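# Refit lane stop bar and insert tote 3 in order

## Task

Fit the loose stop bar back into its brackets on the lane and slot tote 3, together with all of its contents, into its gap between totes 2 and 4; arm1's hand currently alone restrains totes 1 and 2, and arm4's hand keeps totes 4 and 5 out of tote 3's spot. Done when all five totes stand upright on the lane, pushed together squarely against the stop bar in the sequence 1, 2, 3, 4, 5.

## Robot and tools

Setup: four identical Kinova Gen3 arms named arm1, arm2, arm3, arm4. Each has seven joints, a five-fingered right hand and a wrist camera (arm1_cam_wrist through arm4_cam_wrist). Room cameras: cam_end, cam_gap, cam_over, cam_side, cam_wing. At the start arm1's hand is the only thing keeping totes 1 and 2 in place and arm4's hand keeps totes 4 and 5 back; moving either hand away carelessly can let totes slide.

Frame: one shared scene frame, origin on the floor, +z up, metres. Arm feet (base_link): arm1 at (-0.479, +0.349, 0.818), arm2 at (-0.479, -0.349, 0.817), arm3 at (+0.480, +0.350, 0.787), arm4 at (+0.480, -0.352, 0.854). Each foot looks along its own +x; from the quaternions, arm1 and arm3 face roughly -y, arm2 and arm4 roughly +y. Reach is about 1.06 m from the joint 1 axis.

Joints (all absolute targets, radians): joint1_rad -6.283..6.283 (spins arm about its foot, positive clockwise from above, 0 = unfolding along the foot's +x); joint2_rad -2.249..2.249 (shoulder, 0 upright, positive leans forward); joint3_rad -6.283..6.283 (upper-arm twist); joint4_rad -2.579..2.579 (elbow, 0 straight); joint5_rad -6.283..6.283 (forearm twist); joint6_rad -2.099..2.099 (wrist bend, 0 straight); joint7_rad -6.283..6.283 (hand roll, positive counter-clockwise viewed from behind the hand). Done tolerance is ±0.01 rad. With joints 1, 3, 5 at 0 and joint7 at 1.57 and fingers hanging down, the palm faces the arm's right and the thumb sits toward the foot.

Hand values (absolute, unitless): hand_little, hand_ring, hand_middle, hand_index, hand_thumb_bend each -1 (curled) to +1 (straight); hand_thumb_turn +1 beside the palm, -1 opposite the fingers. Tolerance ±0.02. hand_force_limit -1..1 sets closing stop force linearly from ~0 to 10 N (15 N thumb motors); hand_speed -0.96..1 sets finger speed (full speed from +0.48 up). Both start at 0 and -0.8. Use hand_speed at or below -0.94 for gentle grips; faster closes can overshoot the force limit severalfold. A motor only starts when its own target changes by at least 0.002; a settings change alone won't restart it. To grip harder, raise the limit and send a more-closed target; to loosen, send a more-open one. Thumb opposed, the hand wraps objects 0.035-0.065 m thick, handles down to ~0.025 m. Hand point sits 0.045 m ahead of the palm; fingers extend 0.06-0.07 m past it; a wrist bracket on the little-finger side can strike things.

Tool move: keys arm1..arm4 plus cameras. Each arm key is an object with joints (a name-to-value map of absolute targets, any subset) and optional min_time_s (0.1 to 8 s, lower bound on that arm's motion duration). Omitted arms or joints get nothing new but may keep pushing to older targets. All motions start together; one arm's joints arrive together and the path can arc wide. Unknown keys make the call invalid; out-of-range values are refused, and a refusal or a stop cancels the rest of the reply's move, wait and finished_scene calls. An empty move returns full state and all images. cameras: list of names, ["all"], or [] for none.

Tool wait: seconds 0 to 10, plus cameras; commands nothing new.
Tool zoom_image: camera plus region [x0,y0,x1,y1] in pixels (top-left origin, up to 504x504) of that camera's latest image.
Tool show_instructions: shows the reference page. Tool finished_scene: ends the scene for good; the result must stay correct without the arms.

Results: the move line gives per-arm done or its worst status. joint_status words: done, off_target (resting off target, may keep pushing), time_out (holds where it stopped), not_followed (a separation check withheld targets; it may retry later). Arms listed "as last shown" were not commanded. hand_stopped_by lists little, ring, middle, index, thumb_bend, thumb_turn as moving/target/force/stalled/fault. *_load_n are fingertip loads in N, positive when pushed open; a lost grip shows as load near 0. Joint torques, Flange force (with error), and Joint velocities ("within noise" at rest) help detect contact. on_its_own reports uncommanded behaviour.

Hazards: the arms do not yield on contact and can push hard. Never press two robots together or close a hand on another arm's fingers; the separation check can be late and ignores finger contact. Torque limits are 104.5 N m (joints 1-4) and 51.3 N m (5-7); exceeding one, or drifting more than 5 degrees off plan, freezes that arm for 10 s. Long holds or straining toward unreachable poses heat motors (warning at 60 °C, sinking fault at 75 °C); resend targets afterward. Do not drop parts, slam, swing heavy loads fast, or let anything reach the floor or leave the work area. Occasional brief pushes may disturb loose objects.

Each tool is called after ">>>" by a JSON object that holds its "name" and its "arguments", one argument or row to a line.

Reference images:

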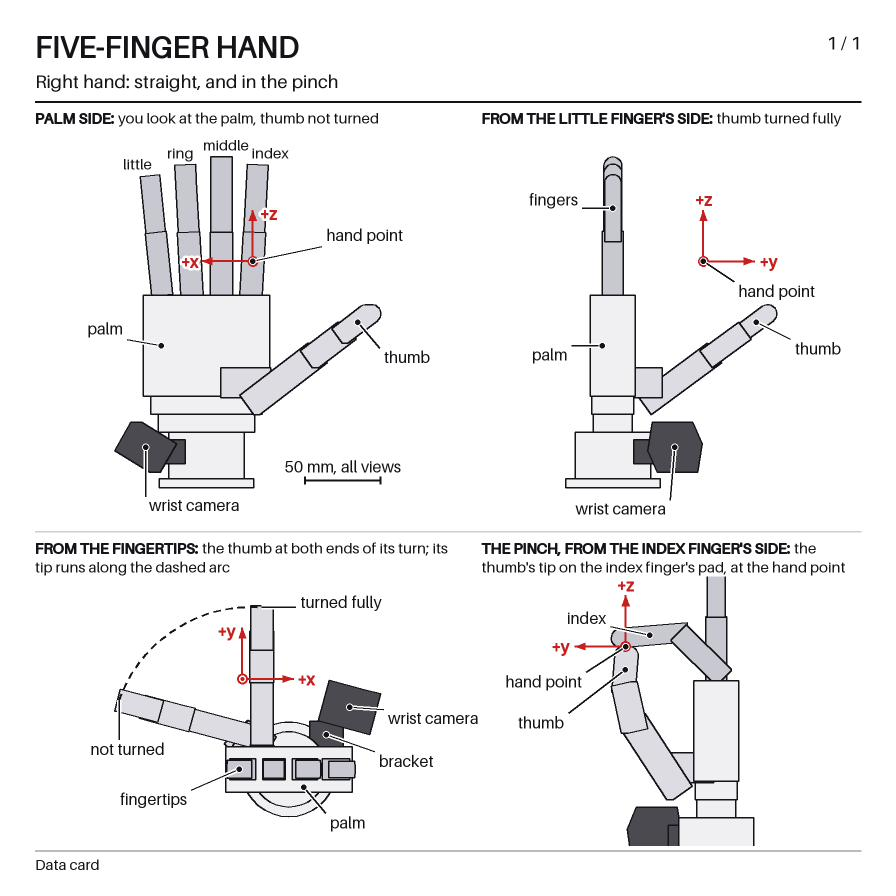

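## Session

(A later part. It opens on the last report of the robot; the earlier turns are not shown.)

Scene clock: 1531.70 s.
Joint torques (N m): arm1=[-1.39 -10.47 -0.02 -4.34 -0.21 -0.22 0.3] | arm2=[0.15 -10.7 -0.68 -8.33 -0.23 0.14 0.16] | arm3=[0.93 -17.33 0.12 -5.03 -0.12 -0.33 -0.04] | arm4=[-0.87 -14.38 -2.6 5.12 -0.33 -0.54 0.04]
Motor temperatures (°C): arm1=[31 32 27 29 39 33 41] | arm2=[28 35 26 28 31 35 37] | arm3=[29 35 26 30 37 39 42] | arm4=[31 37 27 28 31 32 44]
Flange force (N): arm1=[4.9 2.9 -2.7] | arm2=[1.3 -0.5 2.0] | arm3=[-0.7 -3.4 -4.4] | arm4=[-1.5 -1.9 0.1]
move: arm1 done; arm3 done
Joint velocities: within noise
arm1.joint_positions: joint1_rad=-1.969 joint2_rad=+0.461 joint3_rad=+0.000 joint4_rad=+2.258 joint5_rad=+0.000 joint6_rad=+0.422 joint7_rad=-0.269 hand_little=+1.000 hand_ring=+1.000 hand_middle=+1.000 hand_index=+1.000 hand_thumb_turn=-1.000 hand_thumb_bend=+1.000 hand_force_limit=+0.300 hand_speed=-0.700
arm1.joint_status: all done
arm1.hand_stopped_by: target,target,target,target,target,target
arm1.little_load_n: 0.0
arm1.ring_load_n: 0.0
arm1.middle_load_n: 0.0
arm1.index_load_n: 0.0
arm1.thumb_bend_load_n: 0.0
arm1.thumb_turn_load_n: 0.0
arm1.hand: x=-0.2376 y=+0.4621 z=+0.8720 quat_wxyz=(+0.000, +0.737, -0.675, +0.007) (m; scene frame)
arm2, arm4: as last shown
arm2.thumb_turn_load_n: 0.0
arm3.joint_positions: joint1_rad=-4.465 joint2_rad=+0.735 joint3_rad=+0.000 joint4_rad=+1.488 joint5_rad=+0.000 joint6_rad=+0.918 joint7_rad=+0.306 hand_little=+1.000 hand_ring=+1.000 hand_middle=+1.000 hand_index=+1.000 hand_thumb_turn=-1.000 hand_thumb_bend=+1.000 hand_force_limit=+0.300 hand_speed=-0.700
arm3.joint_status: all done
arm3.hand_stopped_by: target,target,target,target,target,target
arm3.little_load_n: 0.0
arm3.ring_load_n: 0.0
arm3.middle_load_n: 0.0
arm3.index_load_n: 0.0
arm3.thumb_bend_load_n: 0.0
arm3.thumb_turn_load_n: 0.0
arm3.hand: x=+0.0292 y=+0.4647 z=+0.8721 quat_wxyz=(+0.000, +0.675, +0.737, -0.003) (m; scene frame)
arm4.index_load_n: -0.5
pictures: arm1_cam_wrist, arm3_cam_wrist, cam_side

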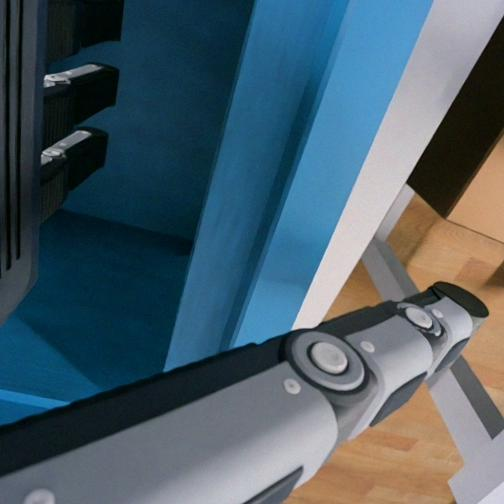

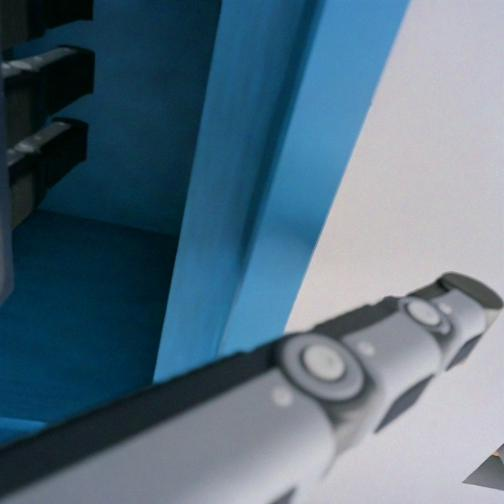

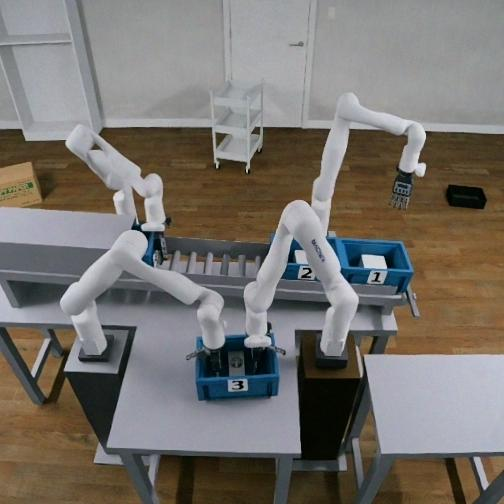

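>>> {"name": "move", "arguments": {
  "arm1": {"joints":{"hand_force_limit":-0.4,"hand_speed":-0.92,"hand_index":-0.2,"hand_middle":-0.2,"hand_ring":-0.2,"hand_little":-0.2,"hand_thumb_bend":-0.2}},
  "arm3": {"joints":{"hand_force_limit":-0.4,"hand_speed":-0.92,"hand_index":-0.2,"hand_middle":-0.2,"hand_ring":-0.2,"hand_little":-0.2,"hand_thumb_bend":-0.2}},
  "cameras": ["arm1_cam_wrist","arm3_cam_wrist","cam_wing","cam_side"]
}}

Scene clock: 1567.37 s.
Joint torques (N m): arm1=[-1.36 -9.7 -0.25 -1.62 -0.34 1.64 0.21] | arm2=[0.17 -10.73 -0.69 -8.32 -0.22 0.15 0.17] | arm3=[1.86 -17.03 1.02 -3.08 0.33 1.26 -0.21] | arm4=[-0.93 -14.44 -2.58 5.09 -0.35 -0.51 0.03]
Motor temperatures (°C): arm1=[31 32 27 29 39 33 41] | arm2=[28 34 26 28 31 35 37] | arm3=[29 35 26 30 37 39 42] | arm4=[31 37 27 28 31 32 44]
Flange force (N): arm1=[4.3 -1.1 -0.4] | arm2=[1.2 -0.4 2.1] | arm3=[-0.7 -7.6 -2.9] | arm4=[-1.7 -2.0 0.0]
move: arm1 off_target; arm3 off_target
Joint velocities: within noise
arm1.joint_positions: joint1_rad=-1.969 joint2_rad=+0.461 joint3_rad=+0.000 joint4_rad=+2.258 joint5_rad=+0.000 joint6_rad=+0.422 joint7_rad=-0.269 hand_little=+0.253 hand_ring=+0.373 hand_middle=+0.433 hand_index=+0.366 hand_thumb_turn=-1.000 hand_thumb_bend=+0.548 hand_force_limit=-0.400 hand_speed=-0.920
arm1.joint_status: hand_little off_target (ended at +0.253, target -0.200); hand_ring off_target (ended at +0.373, target -0.200); hand_middle off_target (ended at +0.433, target -0.200); hand_index off_target (ended at +0.366, target -0.200); hand_thumb_bend off_target (ended at +0.548, target -0.200); the others done
arm1.hand_stopped_by: force,force,force,force,force,target
arm1.little_load_n: 3.5
arm1.ring_load_n: 1.5
arm1.middle_load_n: 1.5
arm1.index_load_n: 4.5
arm1.thumb_bend_load_n: 4.0
arm1.thumb_turn_load_n: 0.5
arm1.hand: x=-0.2377 y=+0.4621 z=+0.8720 quat_wxyz=(+0.000, +0.737, -0.675, +0.007) (m; scene frame)
arm2, arm4: as last shown
arm2.middle_load_n: -0.5
arm3.joint_positions: joint1_rad=-4.465 joint2_rad=+0.736 joint3_rad=+0.000 joint4_rad=+1.488 joint5_rad=+0.000 joint6_rad=+0.918 joint7_rad=+0.306 hand_little=+0.283 hand_ring=+0.395 hand_middle=+0.455 hand_index=+0.396 hand_thumb_turn=-1.000 hand_thumb_bend=+0.532 hand_force_limit=-0.400 hand_speed=-0.920
arm3.joint_status: hand_little off_target (ended at +0.283, target -0.200); hand_ring off_target (ended at +0.395, target -0.200); hand_middle off_target (ended at +0.455, target -0.200); hand_index off_target (ended at +0.396, target -0.200); hand_thumb_bend off_target (ended at +0.532, target -0.200); the others done
arm3.hand_stopped_by: force,force,force,force,force,target
arm3.little_load_n: 4.5
arm3.ring_load_n: 3.0
arm3.middle_load_n: 1.0
arm3.index_load_n: 4.0
arm3.thumb_bend_load_n: 4.0
arm3.thumb_turn_load_n: 0.0
arm3.hand: x=+0.0292 y=+0.4647 z=+0.8721 quat_wxyz=(+0.000, +0.675, +0.737, -0.003) (m; scene frame)
arm4.index_load_n: 0.0
pictures: arm1_cam_wrist, arm3_cam_wrist, cam_side, cam_wing

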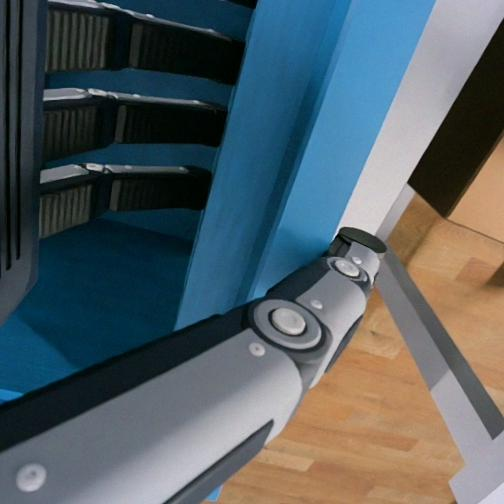

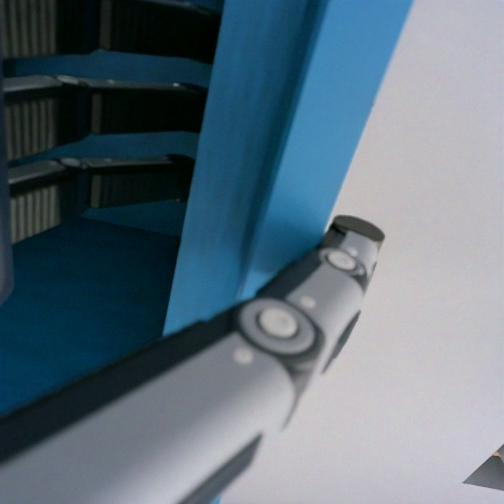

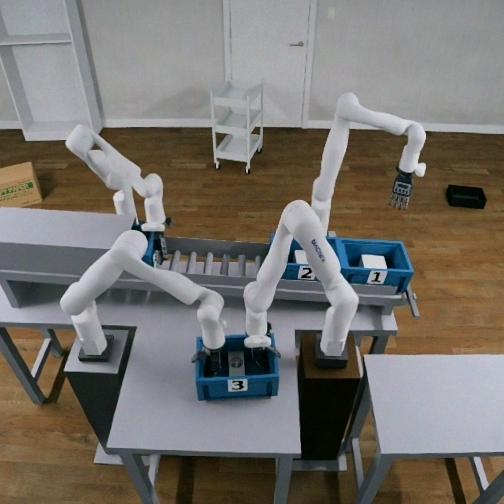

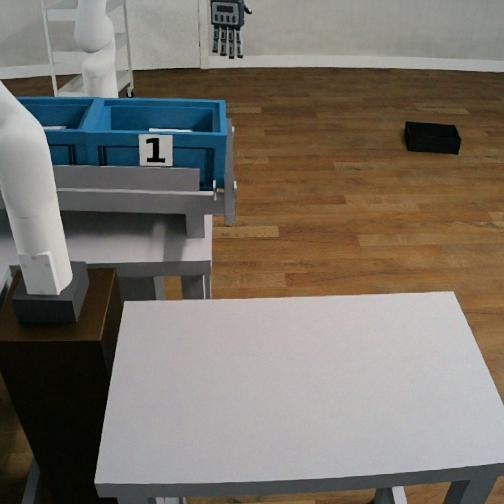

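>>> {"name": "move", "arguments": {
  "arm1": {"joints":{"hand_force_limit":0.4,"hand_index":-0.3,"hand_middle":-0.3,"hand_ring":-0.3,"hand_little":-0.3,"hand_thumb_bend":-0.3}},
  "arm3": {"joints":{"hand_force_limit":0.4,"hand_index":-0.3,"hand_middle":-0.3,"hand_ring":-0.3,"hand_little":-0.3,"hand_thumb_bend":-0.3}},
  "cameras": ["cam_side","cam_over"]
}}

>>> {"name": "zoom_image", "arguments": {
  "camera": "cam_side",
  "region": [130, 180, 430, 430]
}}

>>> {"name": "zoom_image", "arguments": {
  "camera": "cam_over",
  "region": [0, 100, 504, 504]
}}

Scene clock: 1571.87 s.
Joint torques (N m): arm1=[-0.81 -9.84 0.45 0.76 -0.23 3.69 0.2] | arm2=[0.2 -10.75 -0.62 -8.36 -0.21 0.18 0.2] | arm3=[3.75 -17.93 3.09 -1.91 1.53 2.85 -0.12] | arm4=[-0.85 -14.34 -2.6 5.14 -0.31 -0.48 0.05]
Motor temperatures (°C): arm1=[31 32 27 29 39 33 41] | arm2=[28 34 26 28 31 35 37] | arm3=[29 35 26 30 37 39 42] | arm4=[31 37 27 28 31 32 44]
Flange force (N): arm1=[1.9 -4.3 5.4] | arm2=[1.4 -0.2 2.3] | arm3=[-3.3 -11.5 1.1] | arm4=[-1.4 -1.9 -0.1]
move: arm1 off_target; arm3 off_target
Joint velocities: within noise
arm1.joint_positions: joint1_rad=-1.969 joint2_rad=+0.461 joint3_rad=+0.000 joint4_rad=+2.258 joint5_rad=+0.000 joint6_rad=+0.422 joint7_rad=-0.269 hand_little=+0.226 hand_ring=+0.346 hand_middle=+0.413 hand_index=+0.354 hand_thumb_turn=-1.000 hand_thumb_bend=+0.540 hand_force_limit=+0.400 hand_speed=-0.920
arm1.joint_status: hand_little off_target (ended at +0.226, target -0.300); hand_ring off_target (ended at +0.346, target -0.300); hand_middle off_target (ended at +0.413, target -0.300); hand_index off_target (ended at +0.354, target -0.300); hand_thumb_bend off_target (ended at +0.540, target -0.300); the others done
arm1.hand_stopped_by: force,force,force,force,force,target
arm1.little_load_n: 7.5
arm1.ring_load_n: 9.0
arm1.middle_load_n: 7.0
arm1.index_load_n: 5.0
arm1.thumb_bend_load_n: 10.5
arm1.thumb_turn_load_n: 2.0
arm1.hand: x=-0.2376 y=+0.4622 z=+0.8720 quat_wxyz=(+0.000, +0.737, -0.675, +0.007) (m; scene frame)
arm2.joint_positions: joint1_rad=-1.500 joint2_rad=+0.147 joint3_rad=+0.000 joint4_rad=+1.734 joint5_rad=+0.000 joint6_rad=+1.260 joint7_rad=-1.910 hand_little=+1.000 hand_ring=+1.000 hand_middle=+1.000 hand_index=+1.000 hand_thumb_turn=-1.000 hand_thumb_bend=+1.000 hand_force_limit=+0.000 hand_speed=-0.800
arm2.joint_status: not commanded
arm2.hand_stopped_by: target,target,target,target,target,target
arm2.little_load_n: 0.0
arm2.ring_load_n: 0.0
arm2.middle_load_n: 0.0
arm2.index_load_n: 0.0
arm2.thumb_bend_load_n: 0.0
arm2.thumb_turn_load_n: 0.0
arm2.hand: x=-0.8900 y=-0.3413 z=+1.0987 quat_wxyz=(-0.002, +0.979, -0.205, +0.001) (m; scene frame)
arm3.joint_positions: joint1_rad=-4.465 joint2_rad=+0.736 joint3_rad=+0.000 joint4_rad=+1.488 joint5_rad=+0.000 joint6_rad=+0.918 joint7_rad=+0.306 hand_little=+0.271 hand_ring=+0.383 hand_middle=+0.443 hand_index=+0.390 hand_thumb_turn=-1.000 hand_thumb_bend=+0.516 hand_force_limit=+0.400 hand_speed=-0.920
arm3.joint_status: hand_little off_target (ended at +0.271, target -0.300); hand_ring off_target (ended at +0.383, target -0.300); hand_middle off_target (ended at +0.443, target -0.300); hand_index off_target (ended at +0.390, target -0.300); hand_thumb_bend off_target (ended at +0.516, target -0.300); the others done
arm3.hand_stopped_by: force,force,force,force,force,target
arm3.little_load_n: 9.0
arm3.ring_load_n: 8.0
arm3.middle_load_n: 8.0
arm3.index_load_n: 6.0
arm3.thumb_bend_load_n: 10.0
arm3.thumb_turn_load_n: 2.0
arm3.hand: x=+0.0292 y=+0.4646 z=+0.8721 quat_wxyz=(+0.000, +0.675, +0.738, -0.003) (m; scene frame)
arm4: as last shown
pictures: cam_over, cam_side

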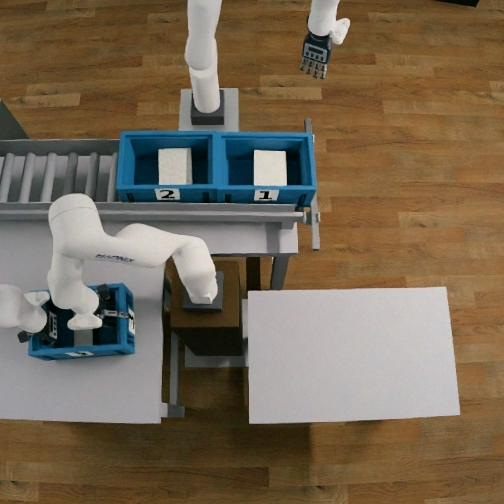

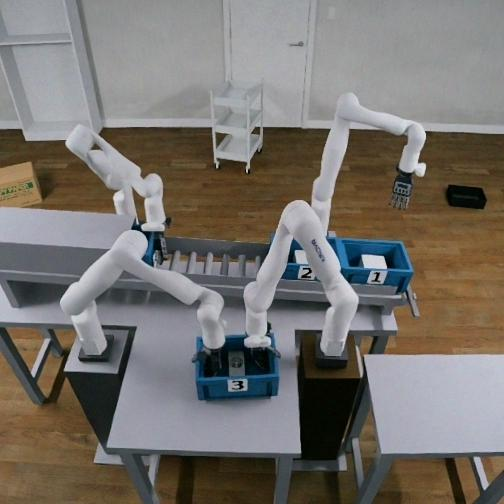

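Scaled by 1.680.

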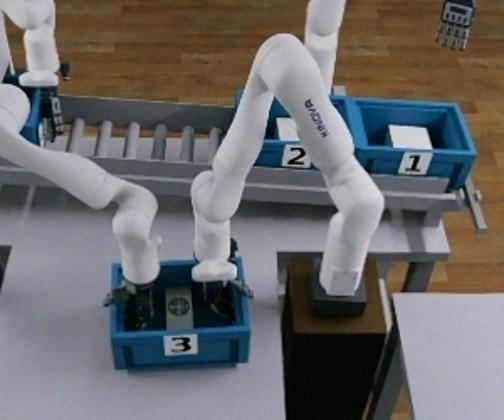

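Scaled by 1.000.

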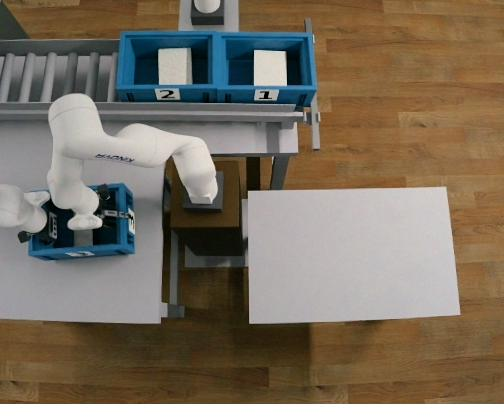

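>>> {"name": "move", "arguments": {
  "arm1": {"joints":{"joint2_rad":0.4337,"joint4_rad":2.2488,"joint6_rad":0.4591},"min_time_s":2},
  "arm3": {"joints":{"joint2_rad":0.7211,"joint4_rad":1.4788,"joint6_rad":0.9417},"min_time_s":2},
  "cameras": ["cam_side","arm1_cam_wrist","arm3_cam_wrist"]
}}

>>> {"name": "zoom_image", "arguments": {
  "camera": "cam_side",
  "region": [130, 280, 330, 430]
}}

Scene clock: 1618.60 s.
Joint torques (N m): arm1=[-0.9 -9.45 0.3 1.05 -0.18 4.11 0.23] | arm2=[0.21 -10.72 -0.65 -8.27 -0.2 0.18 0.14] | arm3=[4.11 -18.52 3.26 -1.89 1.67 3.3 -0.12] | arm4=[-0.91 -14.37 -2.62 5.14 -0.28 -0.49 0.06]
Motor temperatures (°C): arm1=[31 32 27 29 39 33 41] | arm2=[28 34 26 28 31 35 37] | arm3=[29 35 26 30 37 40 42] | arm4=[31 37 27 28 31 32 44]
Flange force (N): arm1=[1.8 -5.3 5.8] | arm2=[1.1 -0.3 2.0] | arm3=[-3.5 -12.6 2.8] | arm4=[-1.5 -2.1 -0.1]
move: arm1 done; arm3 done
Joint velocities: within noise
arm1.joint_positions: joint1_rad=-1.969 joint2_rad=+0.434 joint3_rad=+0.000 joint4_rad=+2.249 joint5_rad=+0.000 joint6_rad=+0.459 joint7_rad=-0.269 hand_little=+0.226 hand_ring=+0.346 hand_middle=+0.413 hand_index=+0.354 hand_thumb_turn=-1.000 hand_thumb_bend=+0.540 hand_force_limit=+0.400 hand_speed=-0.920
arm1.joint_status: all done
arm1.hand_stopped_by: force,force,force,force,force,target
arm1.little_load_n: 7.5
arm1.ring_load_n: 9.0
arm1.middle_load_n: 7.5
arm1.index_load_n: 5.5
arm1.thumb_bend_load_n: 10.5
arm1.thumb_turn_load_n: 2.0
arm1.hand: x=-0.2376 y=+0.4623 z=+0.8820 quat_wxyz=(+0.000, +0.737, -0.675, +0.007) (m; scene frame)
arm2: as last shown
arm3.joint_positions: joint1_rad=-4.465 joint2_rad=+0.721 joint3_rad=+0.000 joint4_rad=+1.479 joint5_rad=+0.000 joint6_rad=+0.942 joint7_rad=+0.306 hand_little=+0.271 hand_ring=+0.383 hand_middle=+0.443 hand_index=+0.390 hand_thumb_turn=-1.000 hand_thumb_bend=+0.516 hand_force_limit=+0.400 hand_speed=-0.920
arm3.joint_status: all done
arm3.hand_stopped_by: force,force,force,force,force,target
arm3.little_load_n: 9.0
arm3.ring_load_n: 8.5
arm3.middle_load_n: 8.5
arm3.index_load_n: 7.0
arm3.thumb_bend_load_n: 9.5
arm3.thumb_turn_load_n: 2.5
arm3.hand: x=+0.0293 y=+0.4647 z=+0.8822 quat_wxyz=(+0.000, +0.675, +0.737, -0.003) (m; scene frame)
arm4.joint_positions: joint1_rad=+0.012 joint2_rad=+0.642 joint3_rad=+2.089 joint4_rad=-1.891 joint5_rad=+0.676 joint6_rad=-1.014 joint7_rad=+0.266 hand_little=+1.000 hand_ring=+1.000 hand_middle=+1.000 hand_index=+1.000 hand_thumb_turn=+1.000 hand_thumb_bend=+1.000 hand_force_limit=+0.000 hand_speed=-0.800
arm4.joint_status: not commanded
arm4.hand_stopped_by: target,target,target,target,target,target
arm4.little_load_n: 0.0
arm4.ring_load_n: 0.0
arm4.middle_load_n: 0.0
arm4.index_load_n: 0.0
arm4.thumb_bend_load_n: -0.5
arm4.thumb_turn_load_n: 0.0
arm4.hand: x=+0.1852 y=-0.0026 z=+0.9913 quat_wxyz=(+0.001, -0.707, +0.707, +0.000) (m; scene frame)
pictures: arm1_cam_wrist, arm3_cam_wrist, cam_side

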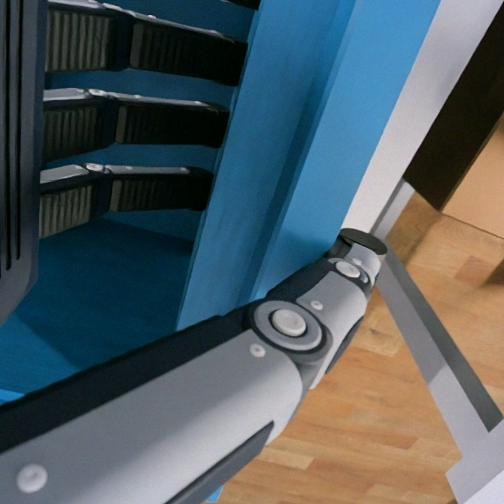

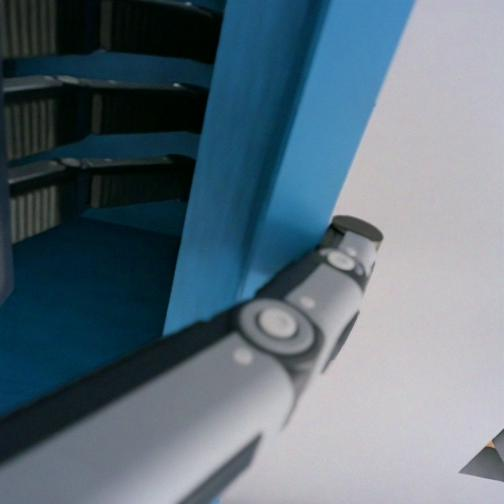

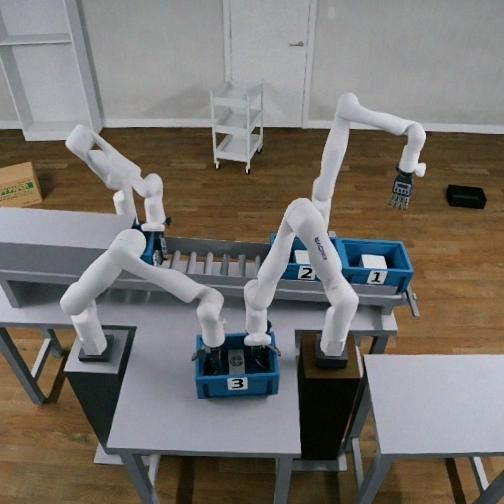

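Scaled by 2.520.

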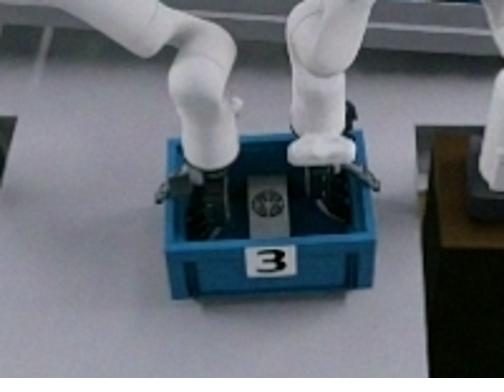

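>>> {"name": "move", "arguments": {
  "arm1": {"joints":{"joint1_rad":-1.9664,"joint2_rad":0.2847,"joint4_rad":2.1738,"joint6_rad":0.6832,"joint7_rad":-0.2665},"min_time_s":3},
  "arm3": {"joints":{"joint2_rad":0.6454,"joint4_rad":1.4051,"joint6_rad":1.0911},"min_time_s":3},
  "cameras": ["cam_side"]
}}

>>> {"name": "move", "arguments": {
  "arm1": {"joints":{"joint1_rad":-1.9642,"joint2_rad":0.1680,"joint4_rad":2.0711,"joint6_rad":0.9024,"joint7_rad":-0.2643},"min_time_s":3},
  "arm3": {"joints":{"joint2_rad":0.5886,"joint4_rad":1.3023,"joint6_rad":1.2507},"min_time_s":3},
  "cameras": ["cam_side","arm1_cam_wrist","arm3_cam_wrist","cam_wing"]
}}

Scene clock: 1640.67 s.
Joint torques (N m): arm1=[-0.8 -8.5 0.26 -0.16 -0.27 4.85 0.19] | arm2=[0.19 -10.69 -0.61 -8.35 -0.22 0.16 0.2] | arm3=[4.74 -17.89 3.68 -2.15 2.16 4 -0.2] | arm4=[-0.93 -14.37 -2.59 5.12 -0.34 -0.47 0.02]
Motor temperatures (°C): arm1=[31 32 27 29 39 33 41] | arm2=[28 34 26 28 31 35 37] | arm3=[29 36 26 30 37 40 42] | arm4=[31 37 27 28 31 32 44]
Flange force (N): arm1=[0.6 -6.3 7.1] | arm2=[1.5 -0.3 2.1] | arm3=[-4.3 -13.4 2.5] | arm4=[-1.6 -2.1 -0.2]
move: arm1 done; arm3 done
Joint velocities: within noise
arm1.joint_positions: joint1_rad=-1.966 joint2_rad=+0.285 joint3_rad=+0.000 joint4_rad=+2.174 joint5_rad=+0.000 joint6_rad=+0.683 joint7_rad=-0.267 hand_little=+0.226 hand_ring=+0.346 hand_middle=+0.413 hand_index=+0.354 hand_thumb_turn=-1.000 hand_thumb_bend=+0.540 hand_force_limit=+0.400 hand_speed=-0.920
arm1.joint_status: all done
arm1.hand_stopped_by: force,force,force,force,force,target
arm1.little_load_n: 7.0
arm1.ring_load_n: 8.5
arm1.middle_load_n: 7.5
arm1.index_load_n: 5.0
arm1.thumb_bend_load_n: 9.5
arm1.thumb_turn_load_n: 2.0
arm1.hand: x=-0.2376 y=+0.4622 z=+0.9420 quat_wxyz=(+0.000, +0.737, -0.675, +0.007) (m; scene frame)
arm2, arm4: as last shown
arm3.joint_positions: joint1_rad=-4.465 joint2_rad=+0.645 joint3_rad=+0.000 joint4_rad=+1.405 joint5_rad=+0.000 joint6_rad=+1.091 joint7_rad=+0.306 hand_little=+0.271 hand_ring=+0.383 hand_middle=+0.443 hand_index=+0.390 hand_thumb_turn=-1.000 hand_thumb_bend=+0.516 hand_force_limit=+0.400 hand_speed=-0.920
arm3.joint_status: all done
arm3.hand_stopped_by: force,force,force,force,force,target
arm3.little_load_n: 8.0
arm3.ring_load_n: 8.0
arm3.middle_load_n: 8.0
arm3.index_load_n: 7.0
arm3.thumb_bend_load_n: 9.0
arm3.thumb_turn_load_n: 2.5
arm3.hand: x=+0.0295 y=+0.4649 z=+0.9422 quat_wxyz=(+0.000, +0.675, +0.738, -0.003) (m; scene frame)
arm4.thumb_bend_load_n: 0.0
pictures: cam_side

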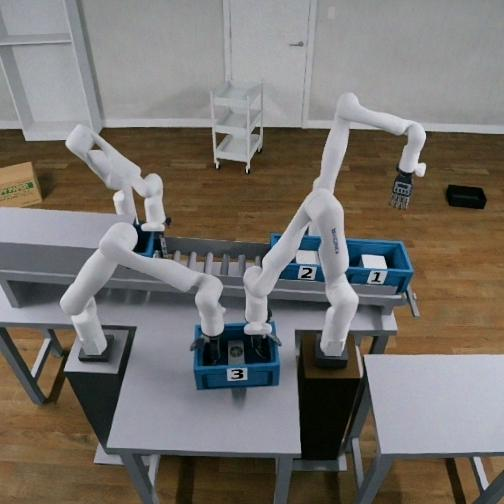

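Scene clock: 1643.97 s.
Joint torques (N m): arm1=[-0.65 -7.92 0.21 -1.52 -0.25 5.25 0.16] | arm2=[0.17 -10.72 -0.63 -8.33 -0.24 0.16 0.17] | arm3=[5.2 -17.98 3.84 -2.74 2.58 4.35 -0.14] | arm4=[-0.83 -14.41 -2.6 5.11 -0.36 -0.5 0.05]
Motor temperatures (°C): arm1=[31 32 27 29 39 33 41] | arm2=[28 34 26 27 31 35 37] | arm3=[29 36 26 30 37 40 42] | arm4=[31 37 27 28 31 32 44]
Flange force (N): arm1=[-0.3 -7.1 7.6] | arm2=[1.3 -0.3 2.1] | arm3=[-4.8 -14.5 2.3] | arm4=[-1.6 -1.7 0.2]
move: arm1 done; arm3 done
Joint velocities: within noise
arm1.joint_positions: joint1_rad=-1.964 joint2_rad=+0.168 joint3_rad=+0.000 joint4_rad=+2.071 joint5_rad=+0.000 joint6_rad=+0.902 joint7_rad=-0.264 hand_little=+0.226 hand_ring=+0.346 hand_middle=+0.413 hand_index=+0.354 hand_thumb_turn=-1.000 hand_thumb_bend=+0.540 hand_force_limit=+0.400 hand_speed=-0.920
arm1.joint_status: all done
arm1.hand_stopped_by: force,force,force,force,force,target
arm1.little_load_n: 7.5
arm1.ring_load_n: 9.0
arm1.middle_load_n: 7.5
arm1.index_load_n: 5.0
arm1.thumb_bend_load_n: 9.5
arm1.thumb_turn_load_n: 2.0
arm1.hand: x=-0.2376 y=+0.4622 z=+1.0020 quat_wxyz=(-0.001, +0.737, -0.675, +0.007) (m; scene frame)
arm2, arm4: as last shown
arm3.joint_positions: joint1_rad=-4.465 joint2_rad=+0.589 joint3_rad=+0.000 joint4_rad=+1.302 joint5_rad=+0.000 joint6_rad=+1.251 joint7_rad=+0.306 hand_little=+0.271 hand_ring=+0.383 hand_middle=+0.443 hand_index=+0.390 hand_thumb_turn=-1.000 hand_thumb_bend=+0.516 hand_force_limit=+0.400 hand_speed=-0.920
arm3.joint_status: all done
arm3.hand_stopped_by: force,force,force,force,force,target
arm3.little_load_n: 8.5
arm3.ring_load_n: 8.5
arm3.middle_load_n: 8.5
arm3.index_load_n: 6.5
arm3.thumb_bend_load_n: 8.5
arm3.thumb_turn_load_n: 2.5
arm3.hand: x=+0.0297 y=+0.4651 z=+1.0022 quat_wxyz=(+0.000, +0.675, +0.738, -0.003) (m; scene frame)
pictures: arm1_cam_wrist, arm3_cam_wrist, cam_side, cam_wing

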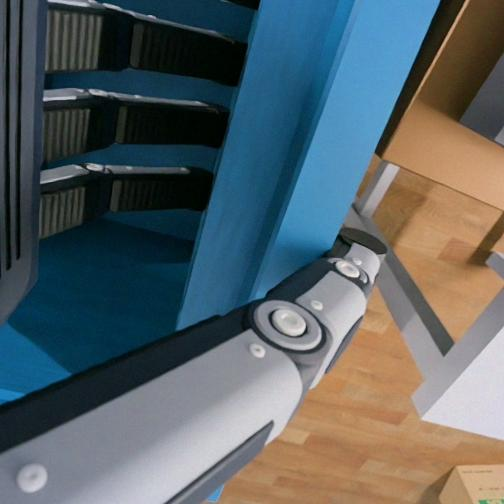

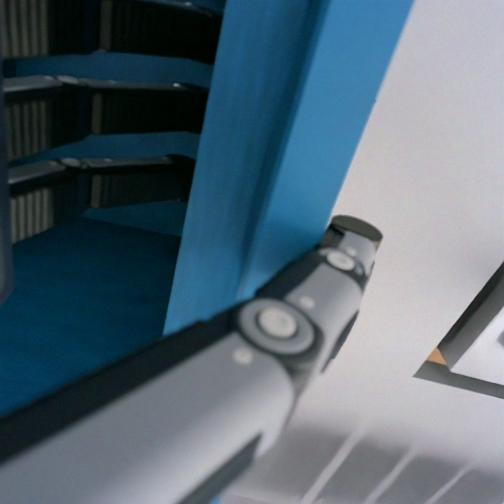

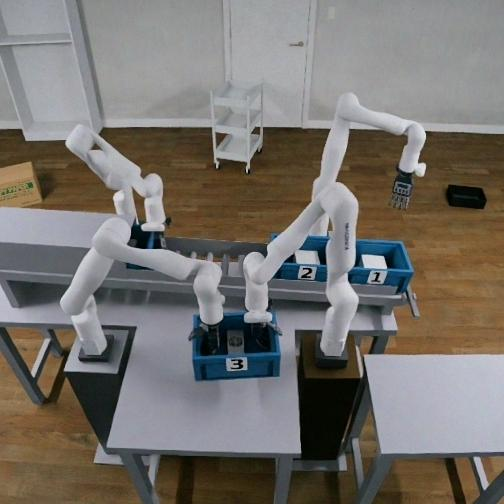

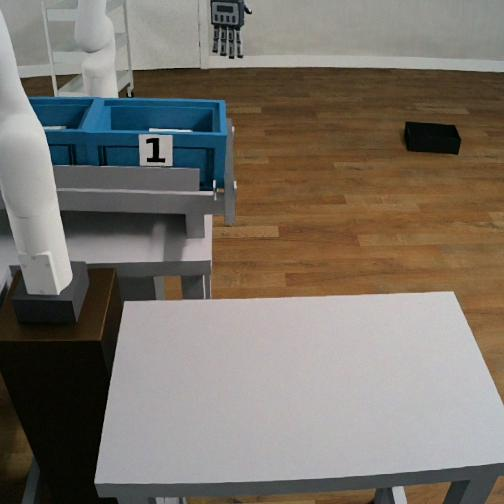

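>>> {"name": "move", "arguments": {
  "arm1": {"joints":{"joint1_rad":-1.9619,"joint2_rad":0.0851,"joint4_rad":1.9444,"joint6_rad":1.1121,"joint7_rad":-0.2620},"min_time_s":3},
  "arm3": {"joints":{"joint2_rad":0.5534,"joint4_rad":1.1671,"joint6_rad":1.4211},"min_time_s":3}
}}

>>> {"name": "move", "arguments": {
  "arm1": {"joints":{"joint1_rad":-1.9597,"joint2_rad":0.0338,"joint4_rad":1.7958,"joint6_rad":1.3120,"joint7_rad":-0.2597},"min_time_s":3},
  "arm3": {"joints":{"joint2_rad":0.5442,"joint4_rad":0.9913,"joint6_rad":1.6061},"min_time_s":3},
  "cameras": ["cam_side","arm1_cam_wrist","cam_over","cam_gap","cam_end"]
}}

>>> {"name": "zoom_image", "arguments": {
  "camera": "cam_side",
  "region": [130, 180, 330, 400]
}}

>>> {"name": "zoom_image", "arguments": {
  "camera": "cam_gap",
  "region": [0, 0, 504, 504]
}}

Scene clock: 1651.97 s.
Joint torques (N m): arm1=[-0.72 -7.98 0.31 -2.67 -0.25 5.77 0.16] | arm2=[0.19 -10.69 -0.62 -8.34 -0.24 0.17 0.14] | arm3=[5.49 -18.32 4.13 -3.19 2.88 4.77 -0.1] | arm4=[-0.94 -14.34 -2.61 5.17 -0.36 -0.48 0.03]
Motor temperatures (°C): arm1=[31 32 27 29 39 33 41] | arm2=[28 34 26 27 31 35 37] | arm3=[29 36 26 30 37 40 42] | arm4=[31 37 27 28 31 32 44]
Flange force (N): arm1=[-0.9 -8.4 8.8] | arm2=[1.4 -0.4 2.2] | arm3=[-5.0 -15.7 2.1] | arm4=[-1.5 -2.3 0.0]
move: arm1 done; arm3 done
Joint velocities: within noise
arm1.joint_positions: joint1_rad=-1.962 joint2_rad=+0.085 joint3_rad=+0.000 joint4_rad=+1.944 joint5_rad=+0.000 joint6_rad=+1.112 joint7_rad=-0.262 hand_little=+0.226 hand_ring=+0.346 hand_middle=+0.413 hand_index=+0.354 hand_thumb_turn=-1.000 hand_thumb_bend=+0.540 hand_force_limit=+0.400 hand_speed=-0.920
arm1.joint_status: all done
arm1.hand_stopped_by: force,force,force,force,force,target
arm1.little_load_n: 8.0
arm1.ring_load_n: 9.5
arm1.middle_load_n: 7.5
arm1.index_load_n: 5.0
arm1.thumb_bend_load_n: 9.5
arm1.thumb_turn_load_n: 2.0
arm1.hand: x=-0.2375 y=+0.4622 z=+1.0620 quat_wxyz=(+0.000, +0.737, -0.675, +0.007) (m; scene frame)
arm2, arm4: as last shown
arm3.joint_positions: joint1_rad=-4.465 joint2_rad=+0.553 joint3_rad=+0.000 joint4_rad=+1.167 joint5_rad=+0.000 joint6_rad=+1.421 joint7_rad=+0.306 hand_little=+0.271 hand_ring=+0.383 hand_middle=+0.443 hand_index=+0.390 hand_thumb_turn=-1.000 hand_thumb_bend=+0.516 hand_force_limit=+0.400 hand_speed=-0.920
arm3.joint_status: all done
arm3.hand_stopped_by: force,force,force,force,force,target
arm3.little_load_n: 9.0
arm3.ring_load_n: 9.0
arm3.middle_load_n: 8.5
arm3.index_load_n: 7.0
arm3.thumb_bend_load_n: 8.5
arm3.thumb_turn_load_n: 2.5
arm3.hand: x=+0.0299 y=+0.4653 z=+1.0622 quat_wxyz=(+0.000, +0.675, +0.738, -0.003) (m; scene frame)
pictures: none

Scene clock: 1655.27 s.
Joint torques (N m): arm1=[-0.69 -8.31 0.34 -3.81 -0.17 6.23 0.11] | arm2=[0.15 -10.66 -0.65 -8.36 -0.23 0.12 0.16] | arm3=[5.9 -18.88 4.16 -3.59 3.17 5.16 -0.09] | arm4=[-0.9 -14.37 -2.56 5.18 -0.37 -0.5 0.02]
Motor temperatures (°C): arm1=[31 32 27 29 39 33 41] | arm2=[28 34 26 27 31 35 37] | arm3=[29 36 26 30 37 40 42] | arm4=[31 37 27 28 31 32 44]
Flange force (N): arm1=[-1.2 -9.1 10.2] | arm2=[1.5 -0.5 2.0] | arm3=[-5.4 -16.9 1.8] | arm4=[-1.4 -2.2 0.0]
move: arm1 done; arm3 done
Joint velocities: within noise
arm1.joint_positions: joint1_rad=-1.960 joint2_rad=+0.034 joint3_rad=+0.000 joint4_rad=+1.796 joint5_rad=+0.000 joint6_rad=+1.312 joint7_rad=-0.260 hand_little=+0.226 hand_ring=+0.346 hand_middle=+0.413 hand_index=+0.354 hand_thumb_turn=-1.000 hand_thumb_bend=+0.540 hand_force_limit=+0.400 hand_speed=-0.920
arm1.joint_status: all done
arm1.hand_stopped_by: force,force,force,force,force,target
arm1.little_load_n: 8.5
arm1.ring_load_n: 10.0
arm1.middle_load_n: 8.0
arm1.index_load_n: 4.5
arm1.thumb_bend_load_n: 9.0
arm1.thumb_turn_load_n: 2.0
arm1.hand: x=-0.2376 y=+0.4622 z=+1.1221 quat_wxyz=(+0.000, +0.737, -0.675, +0.007) (m; scene frame)
arm2, arm4: as last shown
arm2.ring_load_n: -0.5
arm2.thumb_bend_load_n: -0.5
arm3.joint_positions: joint1_rad=-4.465 joint2_rad=+0.544 joint3_rad=+0.000 joint4_rad=+0.991 joint5_rad=+0.000 joint6_rad=+1.606 joint7_rad=+0.306 hand_little=+0.271 hand_ring=+0.383 hand_middle=+0.443 hand_index=+0.390 hand_thumb_turn=-1.000 hand_thumb_bend=+0.516 hand_force_limit=+0.400 hand_speed=-0.920
arm3.joint_status: all done
arm3.hand_stopped_by: force,force,force,force,force,target
arm3.little_load_n: 9.5
arm3.ring_load_n: 9.0
arm3.middle_load_n: 8.5
arm3.index_load_n: 6.5
arm3.thumb_bend_load_n: 8.5
arm3.thumb_turn_load_n: 2.0
arm3.hand: x=+0.0301 y=+0.4655 z=+1.1222 quat_wxyz=(+0.000, +0.675, +0.738, -0.003) (m; scene frame)
pictures: arm1_cam_wrist, cam_end, cam_gap, cam_over, cam_side

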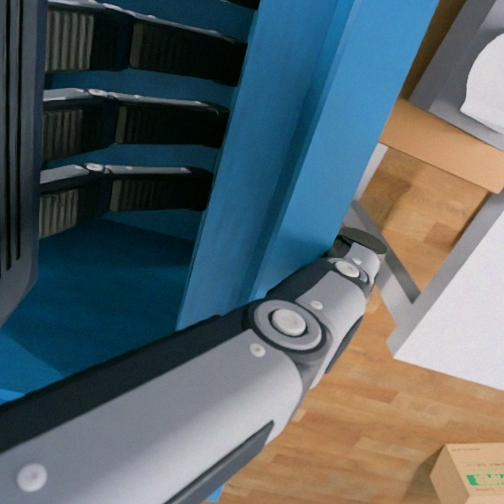

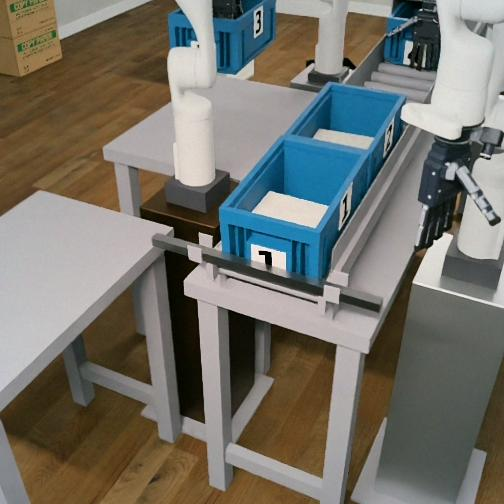

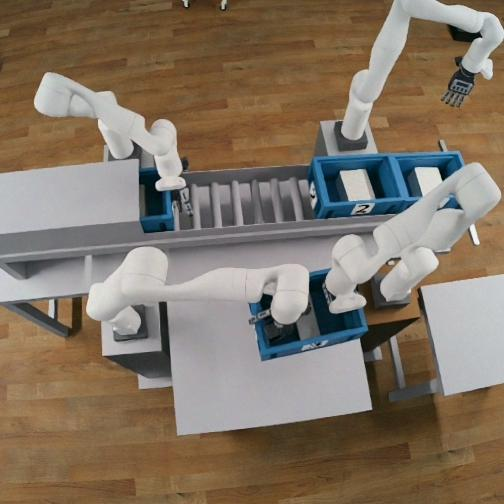

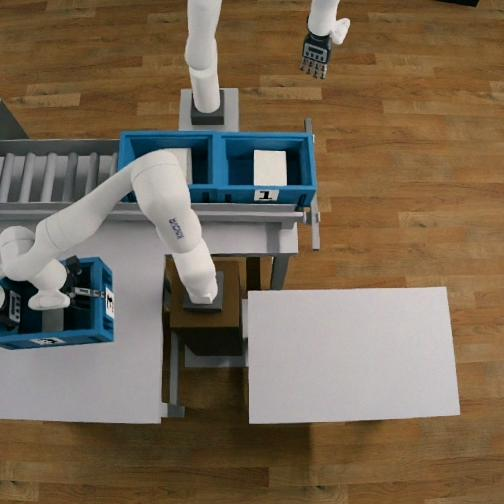

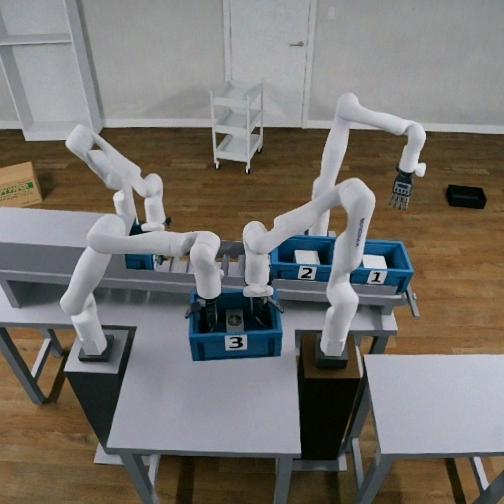

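Scaled by 2.291.

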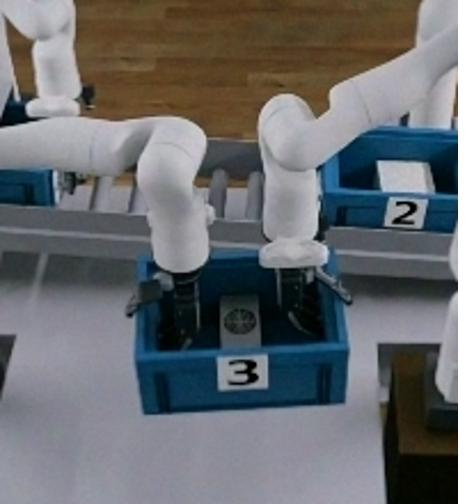

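Scaled by 1.000.

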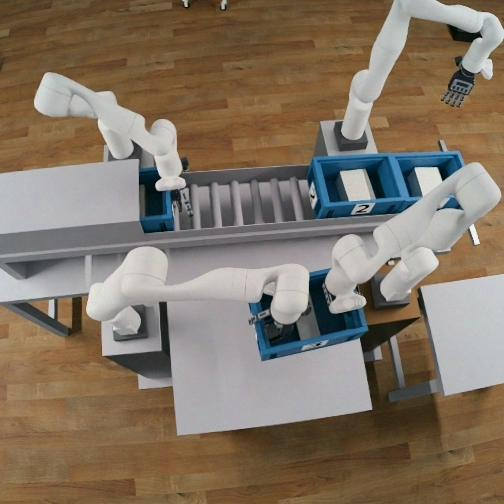

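>>> {"name": "zoom_image", "arguments": {
  "camera": "cam_end",
  "region": [170, 60, 450, 330]
}}

>>> {"name": "zoom_image", "arguments": {
  "camera": "cam_over",
  "region": [0, 110, 200, 230]
}}

>>> {"name": "zoom_image", "arguments": {
  "camera": "cam_gap",
  "region": [120, 140, 370, 260]
}}

Scaled by 1.800.

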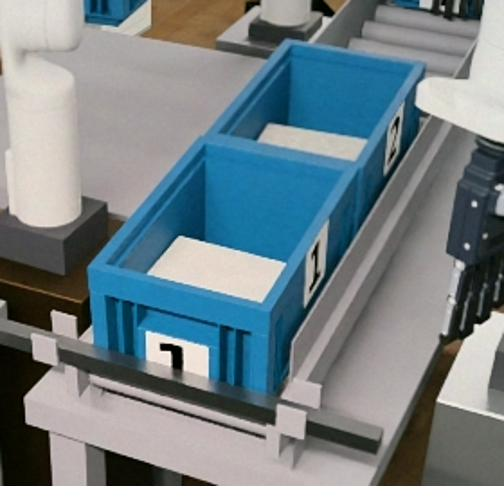

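Scaled by 2.520.

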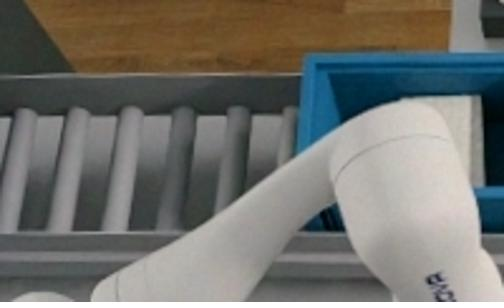

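Scaled by 2.016.

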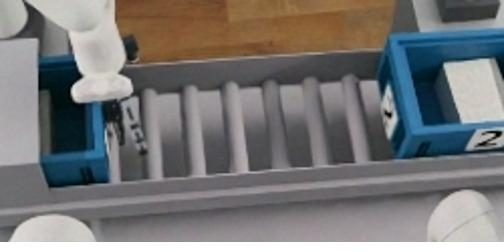

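>>> {"name": "move", "arguments": {
  "arm1": {"joints":{"joint1_rad":-1.8001,"joint2_rad":0.0228,"joint4_rad":1.8087,"joint6_rad":1.3102,"joint7_rad":-0.1099},"min_time_s":3},
  "arm3": {"joints":{"joint1_rad":-4.5637,"joint2_rad":0.4999,"joint4_rad":1.0665,"joint6_rad":1.5752,"joint7_rad":0.1984},"min_time_s":3},
  "cameras": ["cam_side"]
}}

>>> {"name": "move", "arguments": {
  "arm1": {"joints":{"joint1_rad":-1.6379,"joint2_rad":0.0314,"joint4_rad":1.8013,"joint6_rad":1.3089,"joint7_rad":0.0427},"min_time_s":3},
  "arm3": {"joints":{"joint1_rad":-4.6650,"joint2_rad":0.4688,"joint4_rad":1.1176,"joint6_rad":1.5552,"joint7_rad":0.0873},"min_time_s":3},
  "cameras": ["cam_side","arm1_cam_wrist"]
}}

Scene clock: 1734.73 s.
Joint torques (N m): arm1=[-0.42 -8.16 0.57 -6.17 0.38 4.23 0.16] | arm2=[0.19 -10.7 -0.67 -8.32 -0.23 0.16 0.17] | arm3=[3.61 -17.93 2.37 -4.86 1.78 3.75 -0.11] | arm4=[-0.85 -14.34 -2.62 5.14 -0.34 -0.51 0.05]
Motor temperatures (°C): arm1=[31 33 27 29 39 34 41] | arm2=[28 34 26 27 31 35 37] | arm3=[29 38 26 30 37 42 42] | arm4=[31 37 27 28 31 31 44]
Flange force (N): arm1=[-0.6 -3.8 10.0] | arm2=[1.3 -0.3 2.1] | arm3=[-4.2 -11.2 1.8] | arm4=[-1.4 -1.9 0.1]
move: arm1 done; arm3 done
Joint velocities: within noise
arm1.joint_positions: joint1_rad=-1.800 joint2_rad=+0.023 joint3_rad=+0.000 joint4_rad=+1.809 joint5_rad=+0.000 joint6_rad=+1.310 joint7_rad=-0.110 hand_little=+0.226 hand_ring=+0.346 hand_middle=+0.413 hand_index=+0.354 hand_thumb_turn=-1.000 hand_thumb_bend=+0.540 hand_force_limit=+0.400 hand_speed=-0.920
arm1.joint_status: all done
arm1.hand_stopped_by: force,force,force,force,force,target
arm1.little_load_n: 7.5
arm1.ring_load_n: 8.5
arm1.middle_load_n: 6.5
arm1.index_load_n: 4.5
arm1.thumb_bend_load_n: 9.5
arm1.thumb_turn_load_n: 2.5
arm1.hand: x=-0.2324 y=+0.4119 z=+1.1221 quat_wxyz=(+0.000, +0.734, -0.679, +0.007) (m; scene frame)
arm2, arm4: as last shown
arm2.ring_load_n: 0.0
arm2.index_load_n: 0.5
arm2.thumb_bend_load_n: 0.0
arm3.joint_positions: joint1_rad=-4.564 joint2_rad=+0.500 joint3_rad=+0.000 joint4_rad=+1.067 joint5_rad=+0.000 joint6_rad=+1.575 joint7_rad=+0.198 hand_little=+0.271 hand_ring=+0.383 hand_middle=+0.443 hand_index=+0.390 hand_thumb_turn=-1.000 hand_thumb_bend=+0.516 hand_force_limit=+0.400 hand_speed=-0.920
arm3.joint_status: all done
arm3.hand_stopped_by: force,force,force,force,force,target
arm3.little_load_n: 7.5
arm3.ring_load_n: 8.0
arm3.middle_load_n: 8.0
arm3.index_load_n: 6.0
arm3.thumb_bend_load_n: 9.5
arm3.thumb_turn_load_n: 2.5
arm3.hand: x=+0.0345 y=+0.4119 z=+1.1220 quat_wxyz=(+0.000, +0.679, +0.734, -0.003) (m; scene frame)
pictures: cam_side

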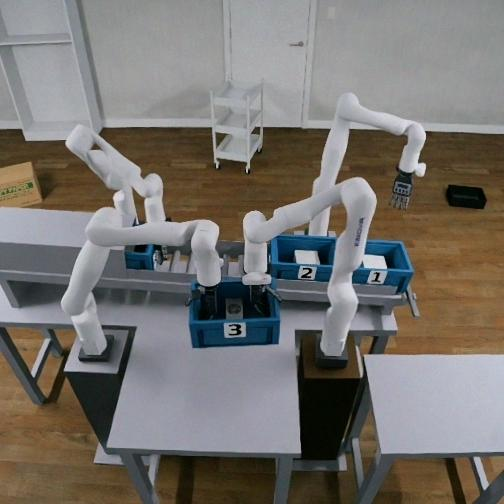

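Scene clock: 1738.03 s.
Joint torques (N m): arm1=[0.03 -8.27 1.06 -6.09 1.04 4.28 0.16] | arm2=[0.19 -10.73 -0.72 -8.33 -0.22 0.16 0.2] | arm3=[3.22 -17.22 1.81 -4.46 1.28 4.15 -0.12] | arm4=[-0.93 -14.33 -2.61 5.11 -0.34 -0.51 0.05]
Motor temperatures (°C): arm1=[31 33 27 29 39 34 41] | arm2=[28 34 26 27 31 35 37] | arm3=[29 38 26 30 37 42 42] | arm4=[31 37 27 28 31 31 44]
Flange force (N): arm1=[-1.5 -4.0 9.9] | arm2=[1.3 -0.3 2.1] | arm3=[-4.6 -11.0 2.0] | arm4=[-1.5 -2.1 0.0]
move: arm1 done; arm3 done
Joint velocities: within noise
arm1.joint_positions: joint1_rad=-1.638 joint2_rad=+0.031 joint3_rad=+0.000 joint4_rad=+1.801 joint5_rad=+0.000 joint6_rad=+1.309 joint7_rad=+0.043 hand_little=+0.226 hand_ring=+0.346 hand_middle=+0.413 hand_index=+0.354 hand_thumb_turn=-1.000 hand_thumb_bend=+0.540 hand_force_limit=+0.400 hand_speed=-0.920
arm1.joint_status: all done
arm1.hand_stopped_by: force,force,force,force,force,target
arm1.little_load_n: 7.0
arm1.ring_load_n: 8.5
arm1.middle_load_n: 7.0
arm1.index_load_n: 5.0
arm1.thumb_bend_load_n: 9.0
arm1.thumb_turn_load_n: 2.5
arm1.hand: x=-0.2272 y=+0.3617 z=+1.1221 quat_wxyz=(-0.001, +0.731, -0.683, +0.007) (m; scene frame)
arm2, arm4: as last shown
arm2.index_load_n: 0.0
arm3.joint_positions: joint1_rad=-4.665 joint2_rad=+0.469 joint3_rad=+0.000 joint4_rad=+1.118 joint5_rad=+0.000 joint6_rad=+1.555 joint7_rad=+0.087 hand_little=+0.271 hand_ring=+0.383 hand_middle=+0.443 hand_index=+0.390 hand_thumb_turn=-1.000 hand_thumb_bend=+0.516 hand_force_limit=+0.400 hand_speed=-0.920
arm3.joint_status: all done
arm3.hand_stopped_by: force,force,force,force,force,target
arm3.little_load_n: 7.5
arm3.ring_load_n: 8.0
arm3.middle_load_n: 8.0
arm3.index_load_n: 6.5
arm3.thumb_bend_load_n: 9.0
arm3.thumb_turn_load_n: 3.0
arm3.hand: x=+0.0397 y=+0.3592 z=+1.1220 quat_wxyz=(+0.000, +0.682, +0.731, -0.003) (m; scene frame)
pictures: arm1_cam_wrist, cam_side

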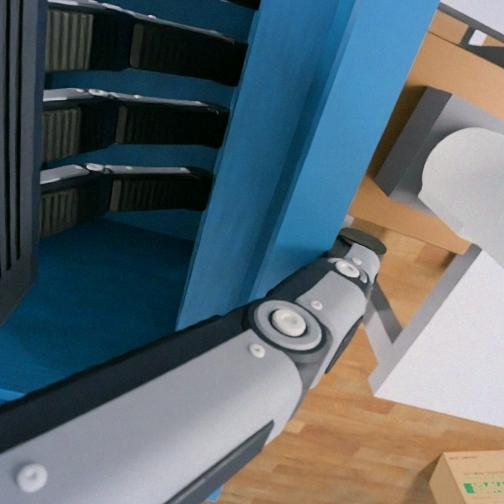

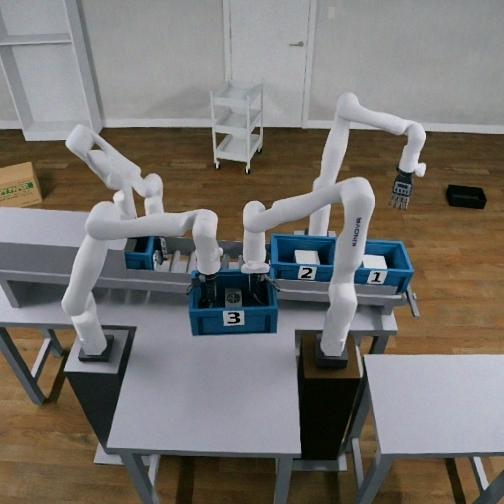

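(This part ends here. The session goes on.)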